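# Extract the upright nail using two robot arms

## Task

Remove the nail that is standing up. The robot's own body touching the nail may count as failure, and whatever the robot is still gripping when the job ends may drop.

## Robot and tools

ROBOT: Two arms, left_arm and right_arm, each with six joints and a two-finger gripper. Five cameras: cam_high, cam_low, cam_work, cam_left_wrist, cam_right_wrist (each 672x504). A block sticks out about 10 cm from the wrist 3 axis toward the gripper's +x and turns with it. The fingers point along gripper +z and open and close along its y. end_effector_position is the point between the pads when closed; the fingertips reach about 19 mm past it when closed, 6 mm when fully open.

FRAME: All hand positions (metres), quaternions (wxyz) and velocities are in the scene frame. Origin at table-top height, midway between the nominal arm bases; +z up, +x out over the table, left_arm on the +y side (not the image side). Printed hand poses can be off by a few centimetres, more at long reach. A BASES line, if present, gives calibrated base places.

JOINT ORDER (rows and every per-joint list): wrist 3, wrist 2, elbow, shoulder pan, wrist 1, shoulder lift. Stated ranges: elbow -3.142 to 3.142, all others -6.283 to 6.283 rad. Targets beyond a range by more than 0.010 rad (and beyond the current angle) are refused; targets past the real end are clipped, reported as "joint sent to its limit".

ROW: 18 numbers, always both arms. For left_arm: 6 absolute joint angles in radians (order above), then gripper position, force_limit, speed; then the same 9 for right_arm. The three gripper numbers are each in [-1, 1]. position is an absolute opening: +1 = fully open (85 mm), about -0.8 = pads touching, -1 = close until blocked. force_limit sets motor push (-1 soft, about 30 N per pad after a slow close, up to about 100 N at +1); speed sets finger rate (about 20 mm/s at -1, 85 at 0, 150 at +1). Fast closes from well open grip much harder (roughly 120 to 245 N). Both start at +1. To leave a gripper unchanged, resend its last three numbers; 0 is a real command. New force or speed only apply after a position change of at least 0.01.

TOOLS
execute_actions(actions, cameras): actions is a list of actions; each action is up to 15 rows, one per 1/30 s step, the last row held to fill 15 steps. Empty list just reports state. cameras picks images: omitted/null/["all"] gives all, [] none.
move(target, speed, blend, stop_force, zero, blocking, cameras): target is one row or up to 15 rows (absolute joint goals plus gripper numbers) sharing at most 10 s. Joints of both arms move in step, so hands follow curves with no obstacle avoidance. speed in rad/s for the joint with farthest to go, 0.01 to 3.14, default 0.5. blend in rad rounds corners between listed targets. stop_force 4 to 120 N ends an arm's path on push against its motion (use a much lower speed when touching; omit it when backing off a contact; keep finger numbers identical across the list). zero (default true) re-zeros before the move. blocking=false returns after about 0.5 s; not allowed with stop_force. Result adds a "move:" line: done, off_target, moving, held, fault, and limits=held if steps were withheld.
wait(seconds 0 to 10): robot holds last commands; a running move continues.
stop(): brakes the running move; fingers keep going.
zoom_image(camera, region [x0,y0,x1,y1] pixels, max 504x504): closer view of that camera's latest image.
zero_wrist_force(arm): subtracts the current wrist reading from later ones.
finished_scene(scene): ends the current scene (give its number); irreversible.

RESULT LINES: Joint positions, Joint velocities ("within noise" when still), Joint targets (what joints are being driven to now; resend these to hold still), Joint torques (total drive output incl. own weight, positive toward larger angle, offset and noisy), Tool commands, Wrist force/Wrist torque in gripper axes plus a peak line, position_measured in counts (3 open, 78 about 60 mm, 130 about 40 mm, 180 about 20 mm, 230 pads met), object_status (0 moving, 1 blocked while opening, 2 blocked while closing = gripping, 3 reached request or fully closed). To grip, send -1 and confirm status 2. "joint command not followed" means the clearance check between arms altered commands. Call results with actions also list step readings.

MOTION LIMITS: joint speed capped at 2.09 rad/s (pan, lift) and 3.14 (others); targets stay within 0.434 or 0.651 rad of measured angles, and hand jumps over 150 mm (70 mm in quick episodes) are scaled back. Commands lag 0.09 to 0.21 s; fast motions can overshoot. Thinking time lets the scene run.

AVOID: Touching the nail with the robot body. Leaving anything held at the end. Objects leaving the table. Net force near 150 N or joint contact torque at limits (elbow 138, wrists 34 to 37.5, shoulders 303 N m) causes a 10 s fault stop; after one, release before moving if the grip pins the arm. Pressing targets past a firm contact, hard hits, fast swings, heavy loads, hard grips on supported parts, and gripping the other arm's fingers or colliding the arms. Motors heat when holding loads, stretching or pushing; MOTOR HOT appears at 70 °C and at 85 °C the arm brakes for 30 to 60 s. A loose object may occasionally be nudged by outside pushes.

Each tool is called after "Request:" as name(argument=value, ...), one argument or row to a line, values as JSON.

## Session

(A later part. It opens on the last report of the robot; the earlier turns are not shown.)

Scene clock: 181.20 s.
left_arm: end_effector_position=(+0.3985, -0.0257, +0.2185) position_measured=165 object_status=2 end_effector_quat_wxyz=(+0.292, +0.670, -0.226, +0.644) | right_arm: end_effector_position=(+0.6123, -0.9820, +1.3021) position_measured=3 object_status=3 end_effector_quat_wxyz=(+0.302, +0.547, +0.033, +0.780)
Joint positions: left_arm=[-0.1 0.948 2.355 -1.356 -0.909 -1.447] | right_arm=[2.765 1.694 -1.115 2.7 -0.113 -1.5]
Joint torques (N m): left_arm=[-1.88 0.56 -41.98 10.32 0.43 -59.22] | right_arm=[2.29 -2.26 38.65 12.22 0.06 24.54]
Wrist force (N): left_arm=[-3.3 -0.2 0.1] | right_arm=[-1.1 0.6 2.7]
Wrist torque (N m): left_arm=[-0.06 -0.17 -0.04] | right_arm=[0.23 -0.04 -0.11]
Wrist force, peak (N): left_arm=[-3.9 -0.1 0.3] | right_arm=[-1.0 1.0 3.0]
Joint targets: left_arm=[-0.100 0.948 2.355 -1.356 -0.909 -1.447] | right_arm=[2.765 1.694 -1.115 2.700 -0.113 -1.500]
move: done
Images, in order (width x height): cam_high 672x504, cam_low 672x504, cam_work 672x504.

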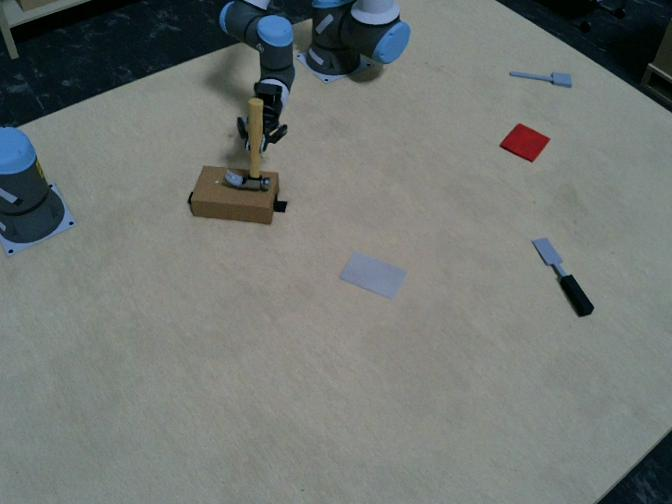

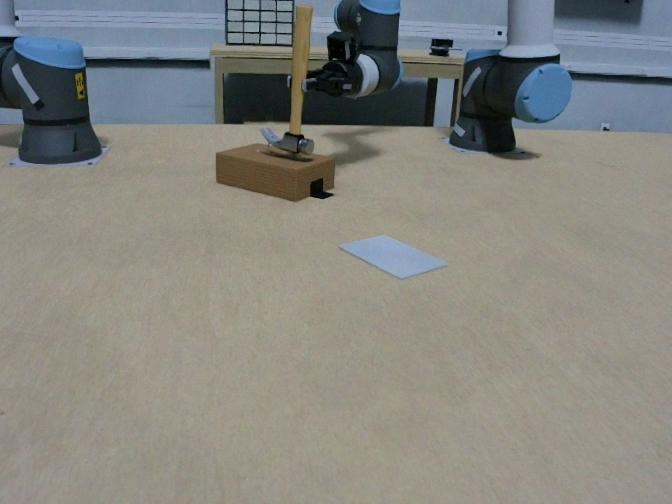

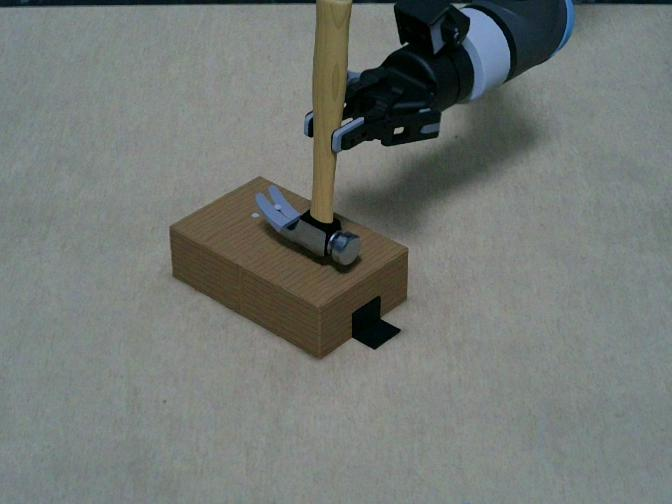

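Request:
move(
  target=[
    [-0.1,0.9482,2.2464,-1.3561,-0.5977,-1.6487,-1,1,-0.5,2.765,1.694,-1.115,2.7,-0.113,-1.5,1,1,1],
    [-0.05,1.5708,2.4856,-0.383,-0.6718,-1.8138,-1,1,-0.5,2.765,1.694,-1.115,2.7,-0.113,-1.5,1,1,1],
    [0,1.5708,2.6113,-0.383,-1.1441,-1.4672,-1,1,-0.5,2.765,1.694,-1.115,2.7,-0.113,-1.5,1,1,1],
  ],
  speed=[0.15,0.4,0.2],
  blend=0.03,
)

Request:
zoom_image(
  camera="cam_high",
  region=[330, 50, 530, 200],
)

Request:
zoom_image(
  camera="cam_low",
  region=[400, 60, 620, 220],
)

Scene clock: 190.83 s.
left_arm: end_effector_position=(+0.5419, +0.4859, +0.1500) position_measured=165 object_status=2 end_effector_quat_wxyz=(+0.141, +0.693, -0.141, +0.693) | right_arm: end_effector_position=(+0.6123, -0.9820, +1.3021) position_measured=3 object_status=3 end_effector_quat_wxyz=(+0.302, +0.547, +0.033, +0.780)
Joint positions: left_arm=[0 1.571 2.611 -0.383 -1.144 -1.467] | right_arm=[2.765 1.694 -1.115 2.7 -0.113 -1.5]
Joint torques (N m): left_arm=[2.25 0.85 -16.26 14.85 -8.17 -15.21] | right_arm=[2.19 -2.13 39.7 11.27 0.56 27.02]
Wrist force (N): left_arm=[-3.7 1.0 0.5] | right_arm=[-1.2 0.9 2.4]
Wrist torque (N m): left_arm=[0.04 -0.10 -0.17] | right_arm=[0.29 -0.03 -0.11]
Wrist force, peak (N): left_arm=[-5.0 0.9 0.4] | right_arm=[-1.2 0.5 3.3]
Joint targets: left_arm=[0.000 1.571 2.611 -0.383 -1.144 -1.467] | right_arm=[2.765 1.694 -1.115 2.700 -0.113 -1.500]
move: done

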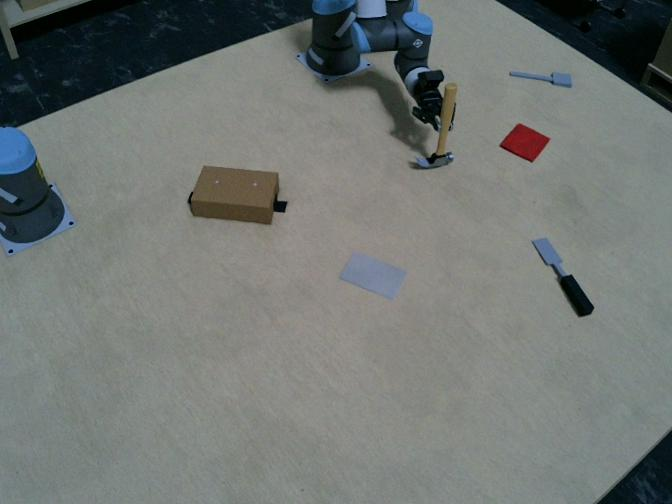

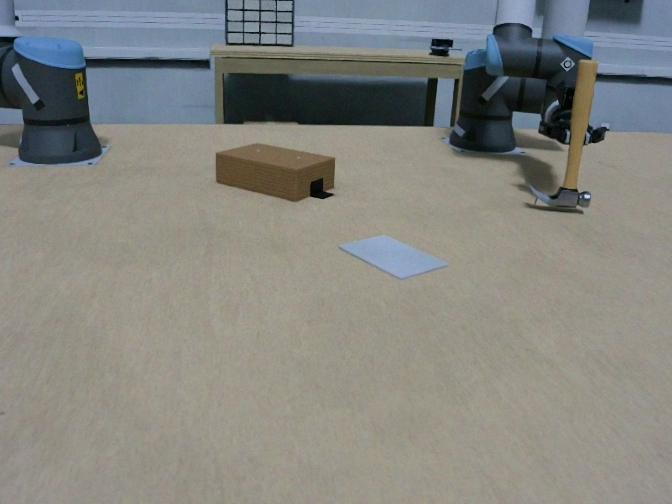

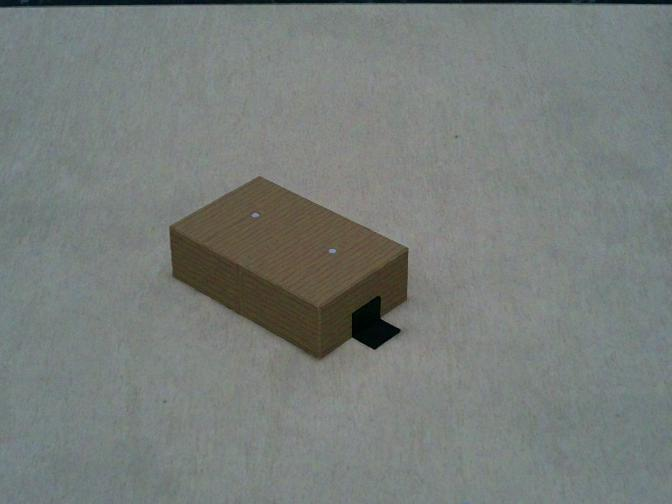

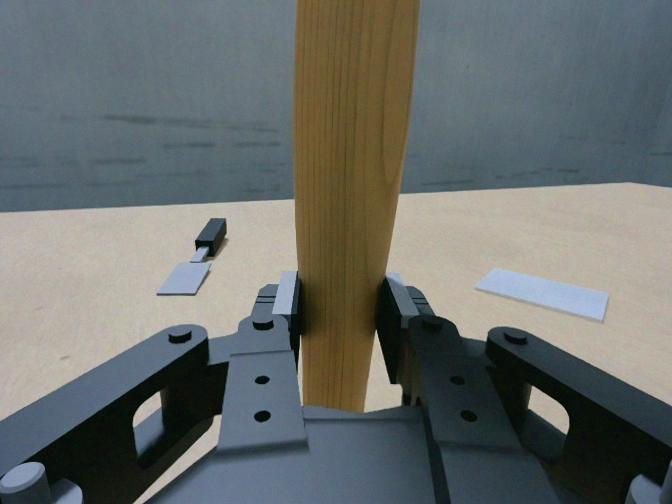

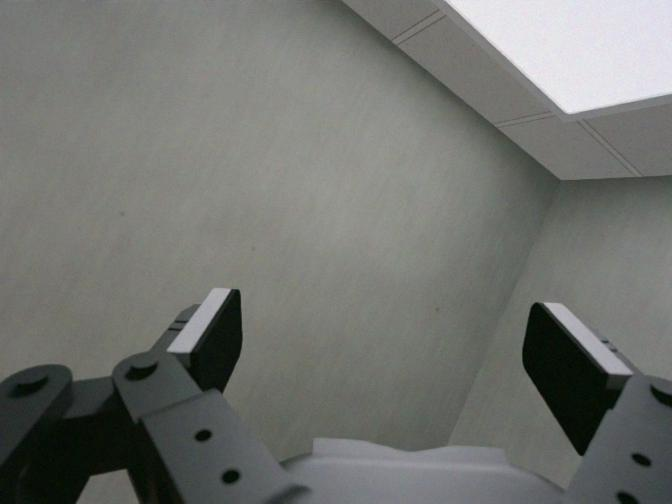

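Scaled by 2.520 (camera's finer frame: 960x720).

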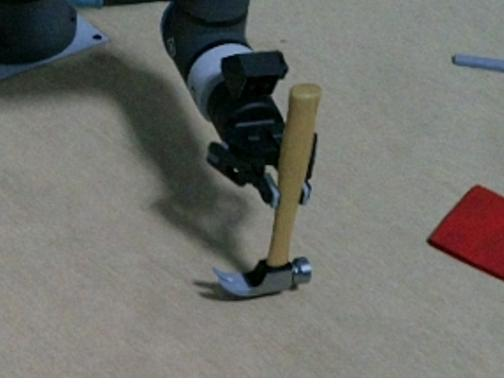

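Scaled by 2.291 (camera's finer frame: 960x720).

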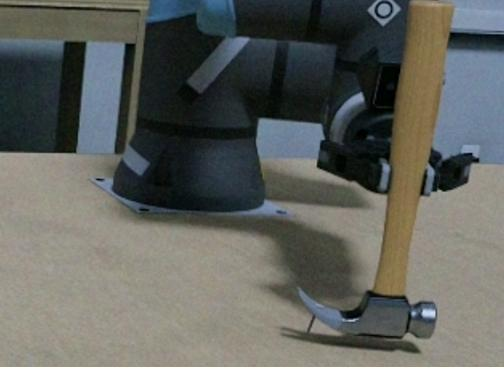

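Request:
move(
  target=[0,1.5708,2.6239,-0.383,-1.2474,-1.3765,-1,1,-0.5,2.765,1.694,-1.115,2.7,-0.113,-1.5,1,1,1],
  speed=0.03,
  stop_force=5,
  cameras=["cam_low"],
)

Request:
zoom_image(
  camera="cam_low",
  region=[400, 60, 620, 220],
)

Scene clock: 193.57 s.
left_arm: end_effector_position=(+0.5422, +0.4858, +0.1415) position_measured=165 object_status=2 end_effector_quat_wxyz=(+0.141, +0.693, -0.141, +0.693) | right_arm: end_effector_position=(+0.6123, -0.9820, +1.3021) position_measured=3 object_status=3 end_effector_quat_wxyz=(+0.302, +0.547, +0.033, +0.780)
Joint positions: left_arm=[0 1.571 2.615 -0.383 -1.173 -1.442] | right_arm=[2.765 1.694 -1.115 2.7 -0.113 -1.5]
Joint torques (N m): left_arm=[1.39 0.45 -29.23 12.97 -1.19 -48.8] | right_arm=[1.9 -2.2 39.25 12.64 0.4 25.74]
Wrist force (N): left_arm=[-3.5 1.1 0.3] | right_arm=[-1.2 0.9 2.7]
Wrist torque (N m): left_arm=[0.07 -0.10 -0.18] | right_arm=[0.28 -0.02 -0.11]
Wrist force, peak (N): left_arm=[-4.0 1.0 0.6] | right_arm=[-1.4 0.6 3.1]
Joint targets: left_arm=[0.000 1.571 2.615 -0.383 -1.173 -1.442] | right_arm=[2.765 1.694 -1.115 2.700 -0.113 -1.500]
move: contact (left_arm); left_arm: the wrist 1 is farthest, 0.074 rad from its target

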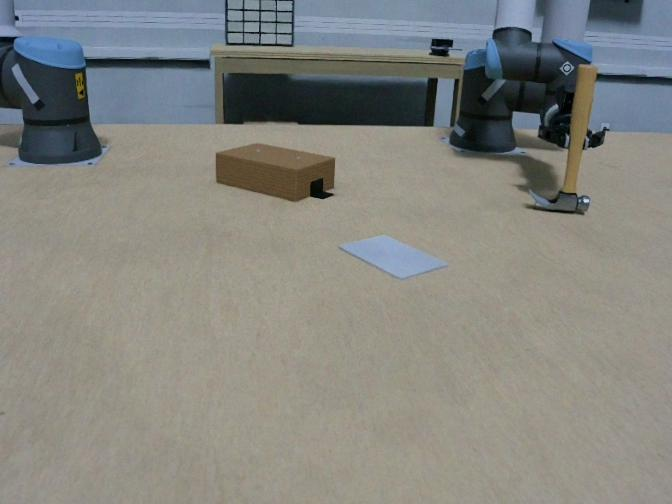

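Scaled by 2.291 (camera's finer frame: 960x720).

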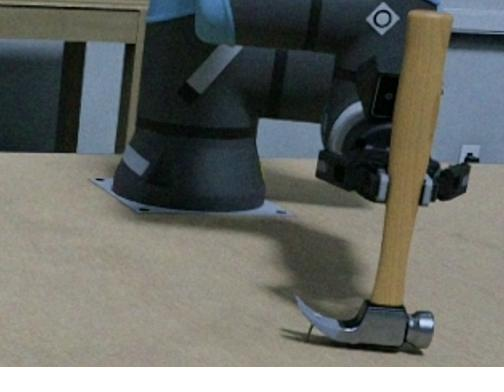

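Request:
move(
  target=[
    [0,1.5708,2.3456,-0.383,-0.4528,-1.4928,-1,1,-0.5,2.765,1.694,-1.115,2.7,-0.113,-1.5,1,1,1],
    [0,1.5708,2.0443,-0.383,0.0923,-1.3366,-1,1,-0.5,2.765,1.694,-1.115,2.7,-0.113,-1.5,1,1,1],
    [0,1.5708,1.7435,-0.383,0.5599,-1.1034,-1,1,-0.5,2.765,1.694,-1.115,2.7,-0.113,-1.5,1,1,1],
  ],
  speed=0.25,
  blend=0.04,
)

Request:
zoom_image(
  camera="cam_high",
  region=[370, 80, 520, 220],
)

Request:
zoom_image(
  camera="cam_low",
  region=[460, 100, 660, 260],
)

Scene clock: 201.60 s.
left_arm: end_effector_position=(+0.6725, +0.4306, +0.0783) position_measured=165 object_status=2 end_effector_quat_wxyz=(+0.037, +0.963, -0.195, +0.181) | right_arm: end_effector_position=(+0.6123, -0.9820, +1.3021) position_measured=3 object_status=3 end_effector_quat_wxyz=(+0.302, +0.547, +0.033, +0.780)
Joint positions: left_arm=[0 1.571 1.744 -0.383 0.56 -1.103] | right_arm=[2.765 1.694 -1.115 2.7 -0.113 -1.5]
Joint torques (N m): left_arm=[1.19 -1.15 -41.74 1.69 7.21 -52] | right_arm=[1.95 -2.21 39.81 11.93 0.79 25.77]
Wrist force (N): left_arm=[-1.7 1.3 0.5] | right_arm=[-1.2 0.6 2.8]
Wrist torque (N m): left_arm=[-0.22 0.02 -0.13] | right_arm=[0.24 -0.02 -0.11]
Wrist force, peak (N): left_arm=[24.9 -4.3 -4.1] | right_arm=[-0.9 0.5 3.2]
Joint targets: left_arm=[0.000 1.571 1.744 -0.383 0.560 -1.103] | right_arm=[2.765 1.694 -1.115 2.700 -0.113 -1.500]
move: done

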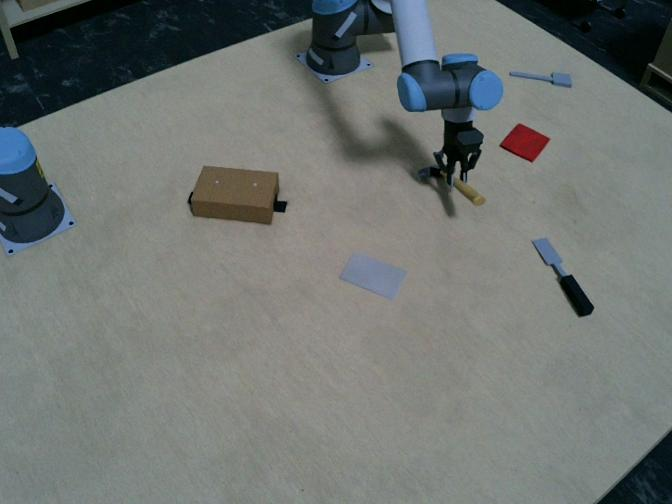

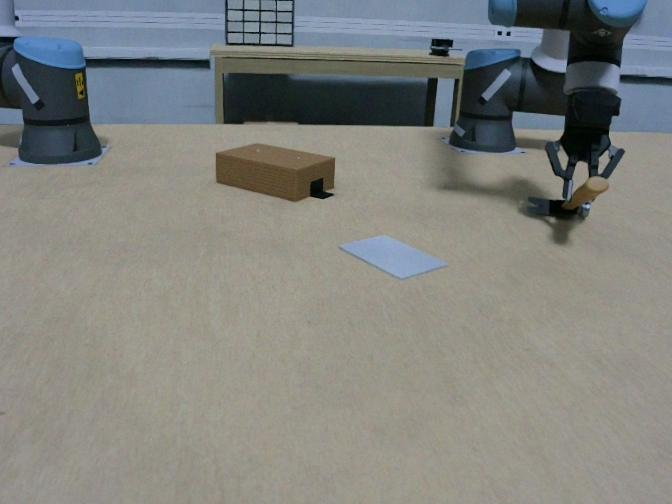

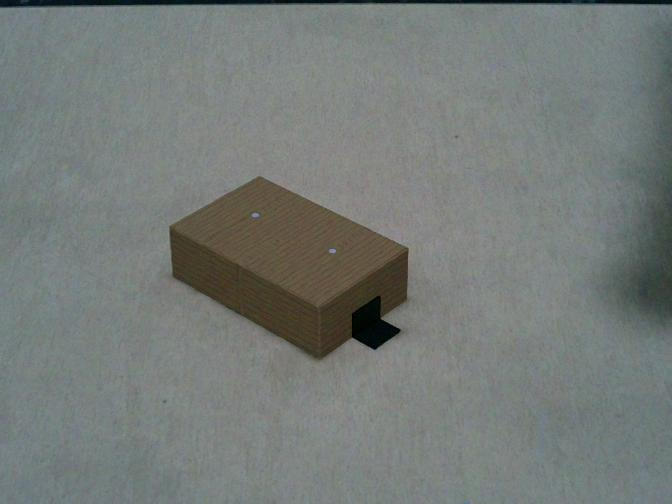

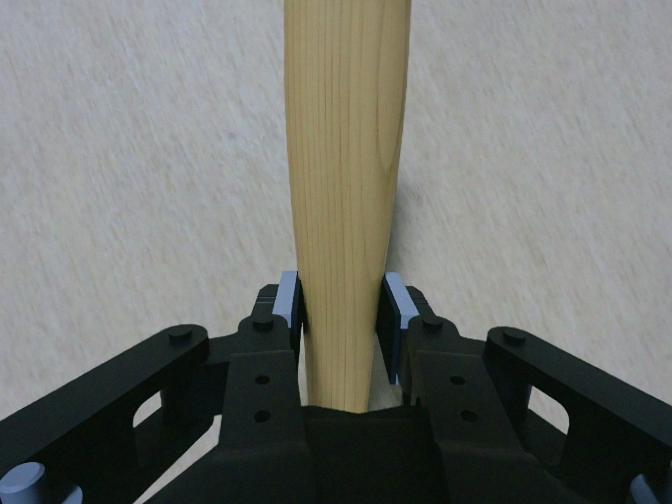

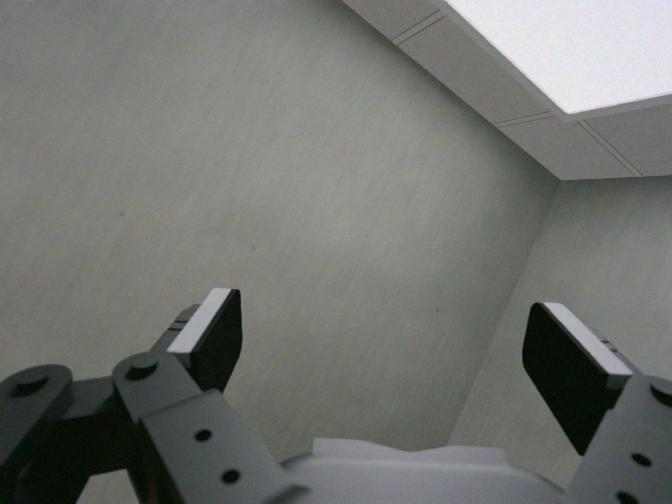

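Scaled by 3.360 (camera's finer frame: 960x720).

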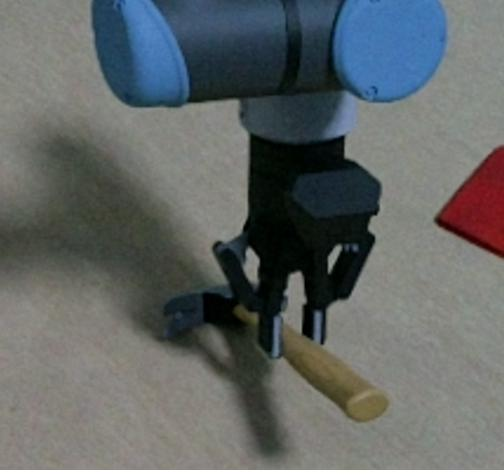

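Scaled by 2.520 (camera's finer frame: 960x720).

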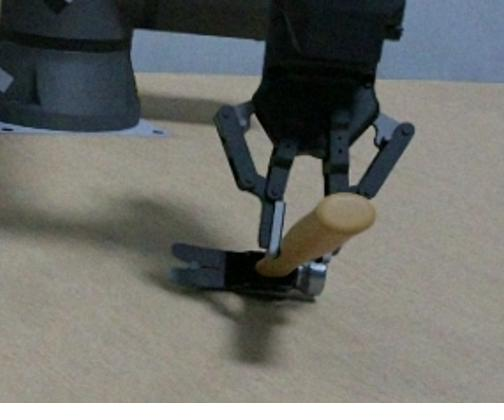

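Request:
move(
  target=[
    [0,1.5708,1.4833,-0.383,0.9471,-0.8596,-1,1,-0.5,2.765,1.694,-1.115,2.7,-0.113,-1.5,1,1,1],
  ],
  speed=0.12,
  stop_force=20,
  cameras=["cam_high","cam_low"],
)

Request:
zoom_image(
  camera="cam_low",
  region=[460, 100, 660, 260],
)

Scene clock: 206.03 s.
left_arm: end_effector_position=(+0.6892, +0.4235, +0.0278) position_measured=165 object_status=2 end_effector_quat_wxyz=(+0.001, +0.980, -0.199, +0.003) | right_arm: end_effector_position=(+0.6123, -0.9820, +1.3021) position_measured=3 object_status=3 end_effector_quat_wxyz=(+0.302, +0.547, +0.033, +0.780)
Joint positions: left_arm=[0 1.571 1.487 -0.383 0.942 -0.863] | right_arm=[2.765 1.694 -1.115 2.7 -0.113 -1.5]
Joint torques (N m): left_arm=[1.02 -1.32 -20.62 -6.77 -0.12 -92.31] | right_arm=[1.89 -2.26 40.22 11.98 1.07 26.43]
Wrist force (N): left_arm=[-0.7 0.4 -14.4] | right_arm=[-1.0 0.6 2.8]
Wrist torque (N m): left_arm=[-0.10 0.13 -0.06] | right_arm=[0.23 -0.04 -0.11]
Wrist force, peak (N): left_arm=[-3.1 0.9 -26.0] | right_arm=[-0.9 0.8 3.1]
Joint targets: left_arm=[0.000 1.571 1.487 -0.383 0.942 -0.863] | right_arm=[2.765 1.694 -1.115 2.700 -0.113 -1.500]
move: contact (left_arm)

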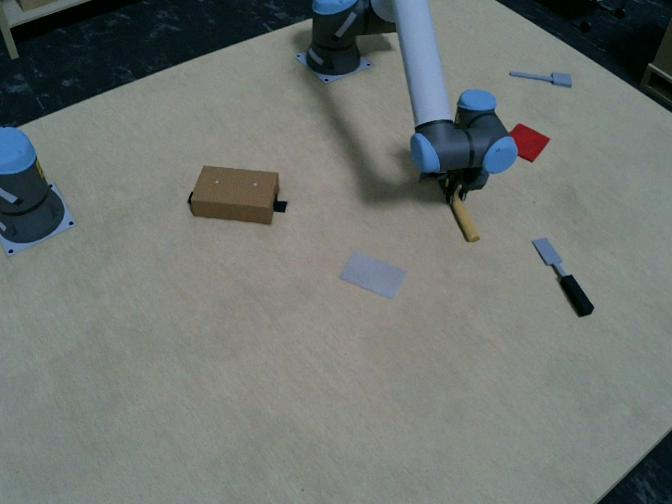

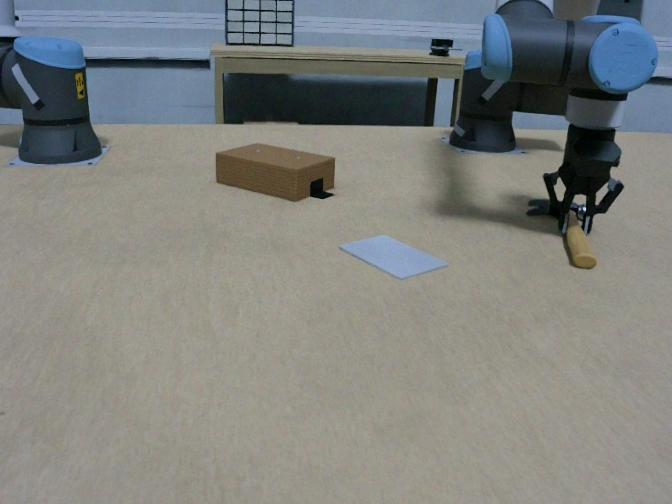

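Scaled by 2.520 (camera's finer frame: 960x720).

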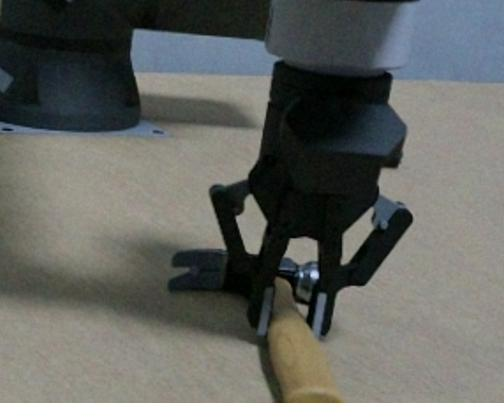

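Request:
move(
  target=[
    [0,1.5708,1.487,-0.383,0.942,-0.863,0.4,1,-0.7,2.765,1.694,-1.115,2.7,-0.113,-1.5,1,1,1],
    [0,1.5708,1.4154,-0.383,1.1186,-0.9632,0.4,1,-0.7,2.765,1.694,-1.115,2.7,-0.113,-1.5,1,1,1],
  ],
  speed=0.2,
)

Request:
zoom_image(
  camera="cam_low",
  region=[460, 140, 660, 300],
)

Request:
zoom_image(
  camera="cam_high",
  region=[370, 120, 520, 260],
)

Scene clock: 208.93 s.
left_arm: end_effector_position=(+0.6894, +0.4235, +0.1500) position_measured=78 object_status=3 end_effector_quat_wxyz=(+0.000, +0.980, -0.199, +0.000) | right_arm: end_effector_position=(+0.6123, -0.9820, +1.3021) position_measured=3 object_status=3 end_effector_quat_wxyz=(+0.302, +0.547, +0.033, +0.780)
Joint positions: left_arm=[0 1.571 1.415 -0.383 1.119 -0.963] | right_arm=[2.765 1.694 -1.115 2.7 -0.113 -1.5]
Joint torques (N m): left_arm=[0.97 -1.08 -44.57 -5.79 9.66 -97.79] | right_arm=[1.9 -2.2 40.06 12.08 1.09 27.33]
Wrist force (N): left_arm=[-0.1 0.5 -0.4] | right_arm=[-1.0 0.4 3.0]
Wrist torque (N m): left_arm=[-0.08 0.04 -0.01] | right_arm=[0.21 -0.06 -0.11]
Wrist force, peak (N): left_arm=[-1.6 0.8 -15.8] | right_arm=[-1.3 0.5 3.2]
Joint targets: left_arm=[0.000 1.571 1.415 -0.383 1.119 -0.963] | right_arm=[2.765 1.694 -1.115 2.700 -0.113 -1.500]
move: done

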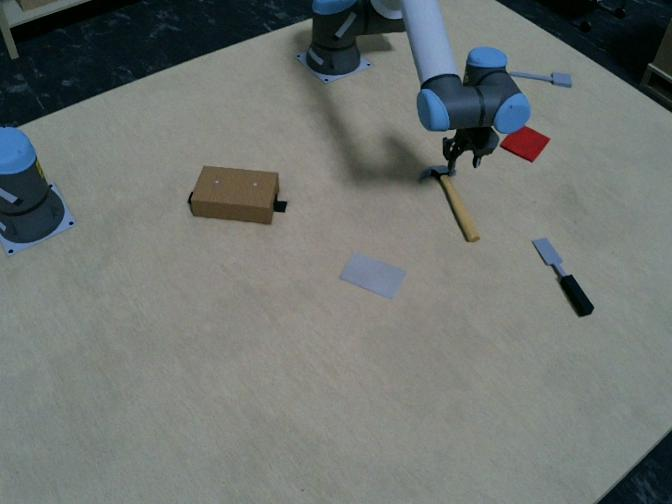

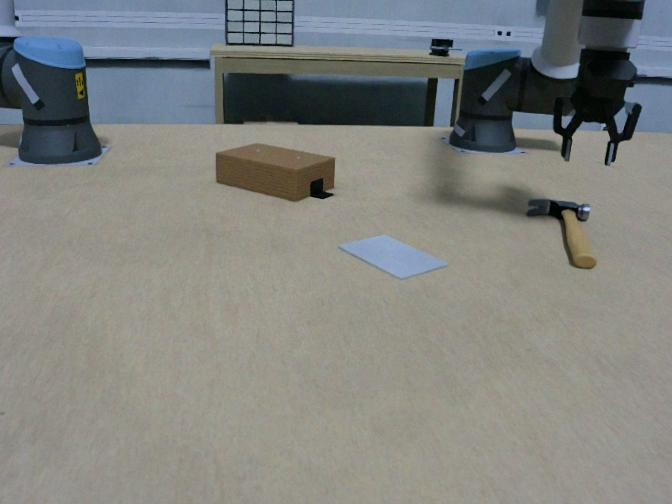

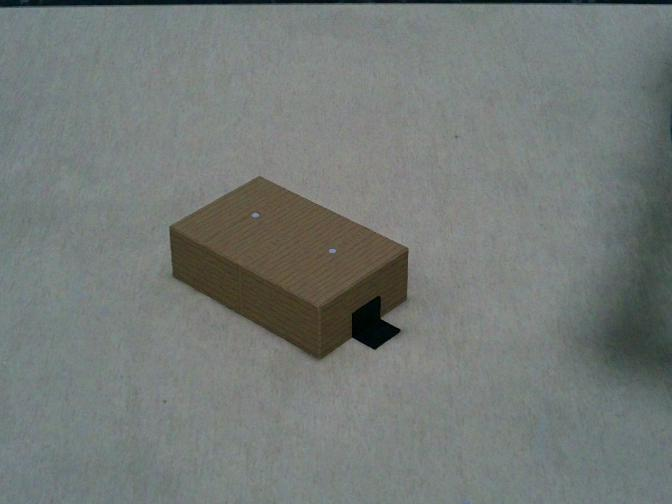

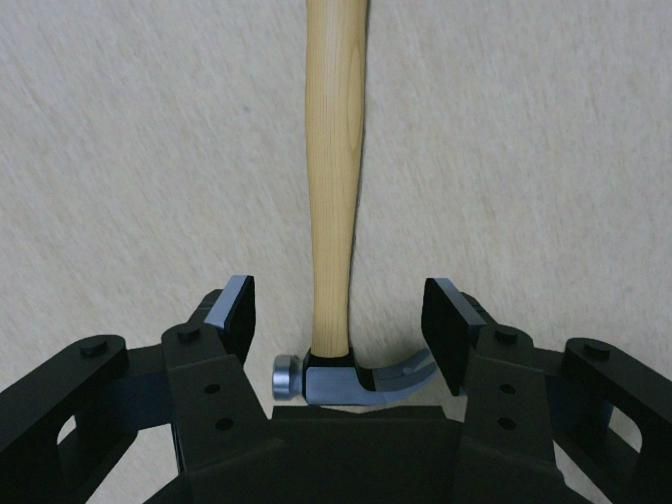

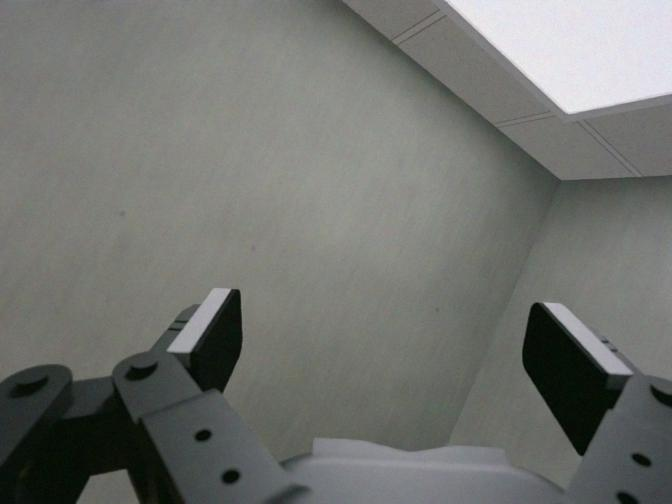

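Scaled by 2.520 (camera's finer frame: 960x720).

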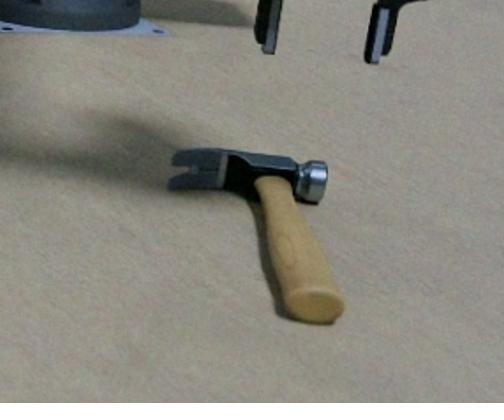

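Scaled by 3.360 (camera's finer frame: 960x720).

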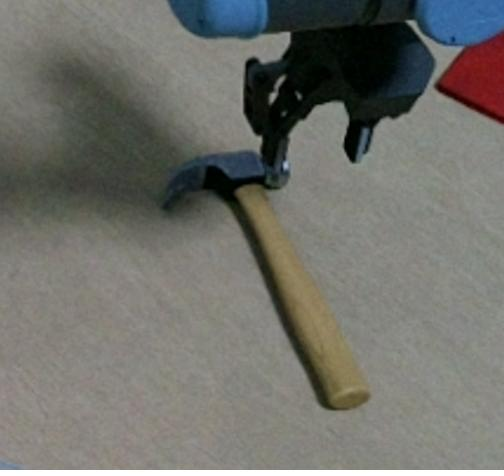

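Request:
zoom_image(
  camera="cam_left_wrist",
  region=[240, 320, 480, 430],
)

Request:
finished_scene(
  scene=1,
)

Scaled by 2.100 (camera's finer frame: 960x720).

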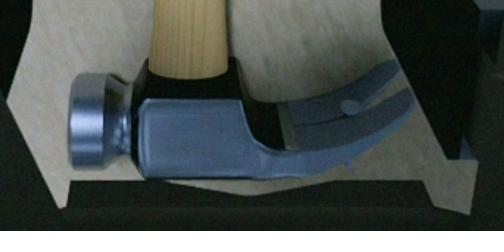

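The scene is finished: the task was done.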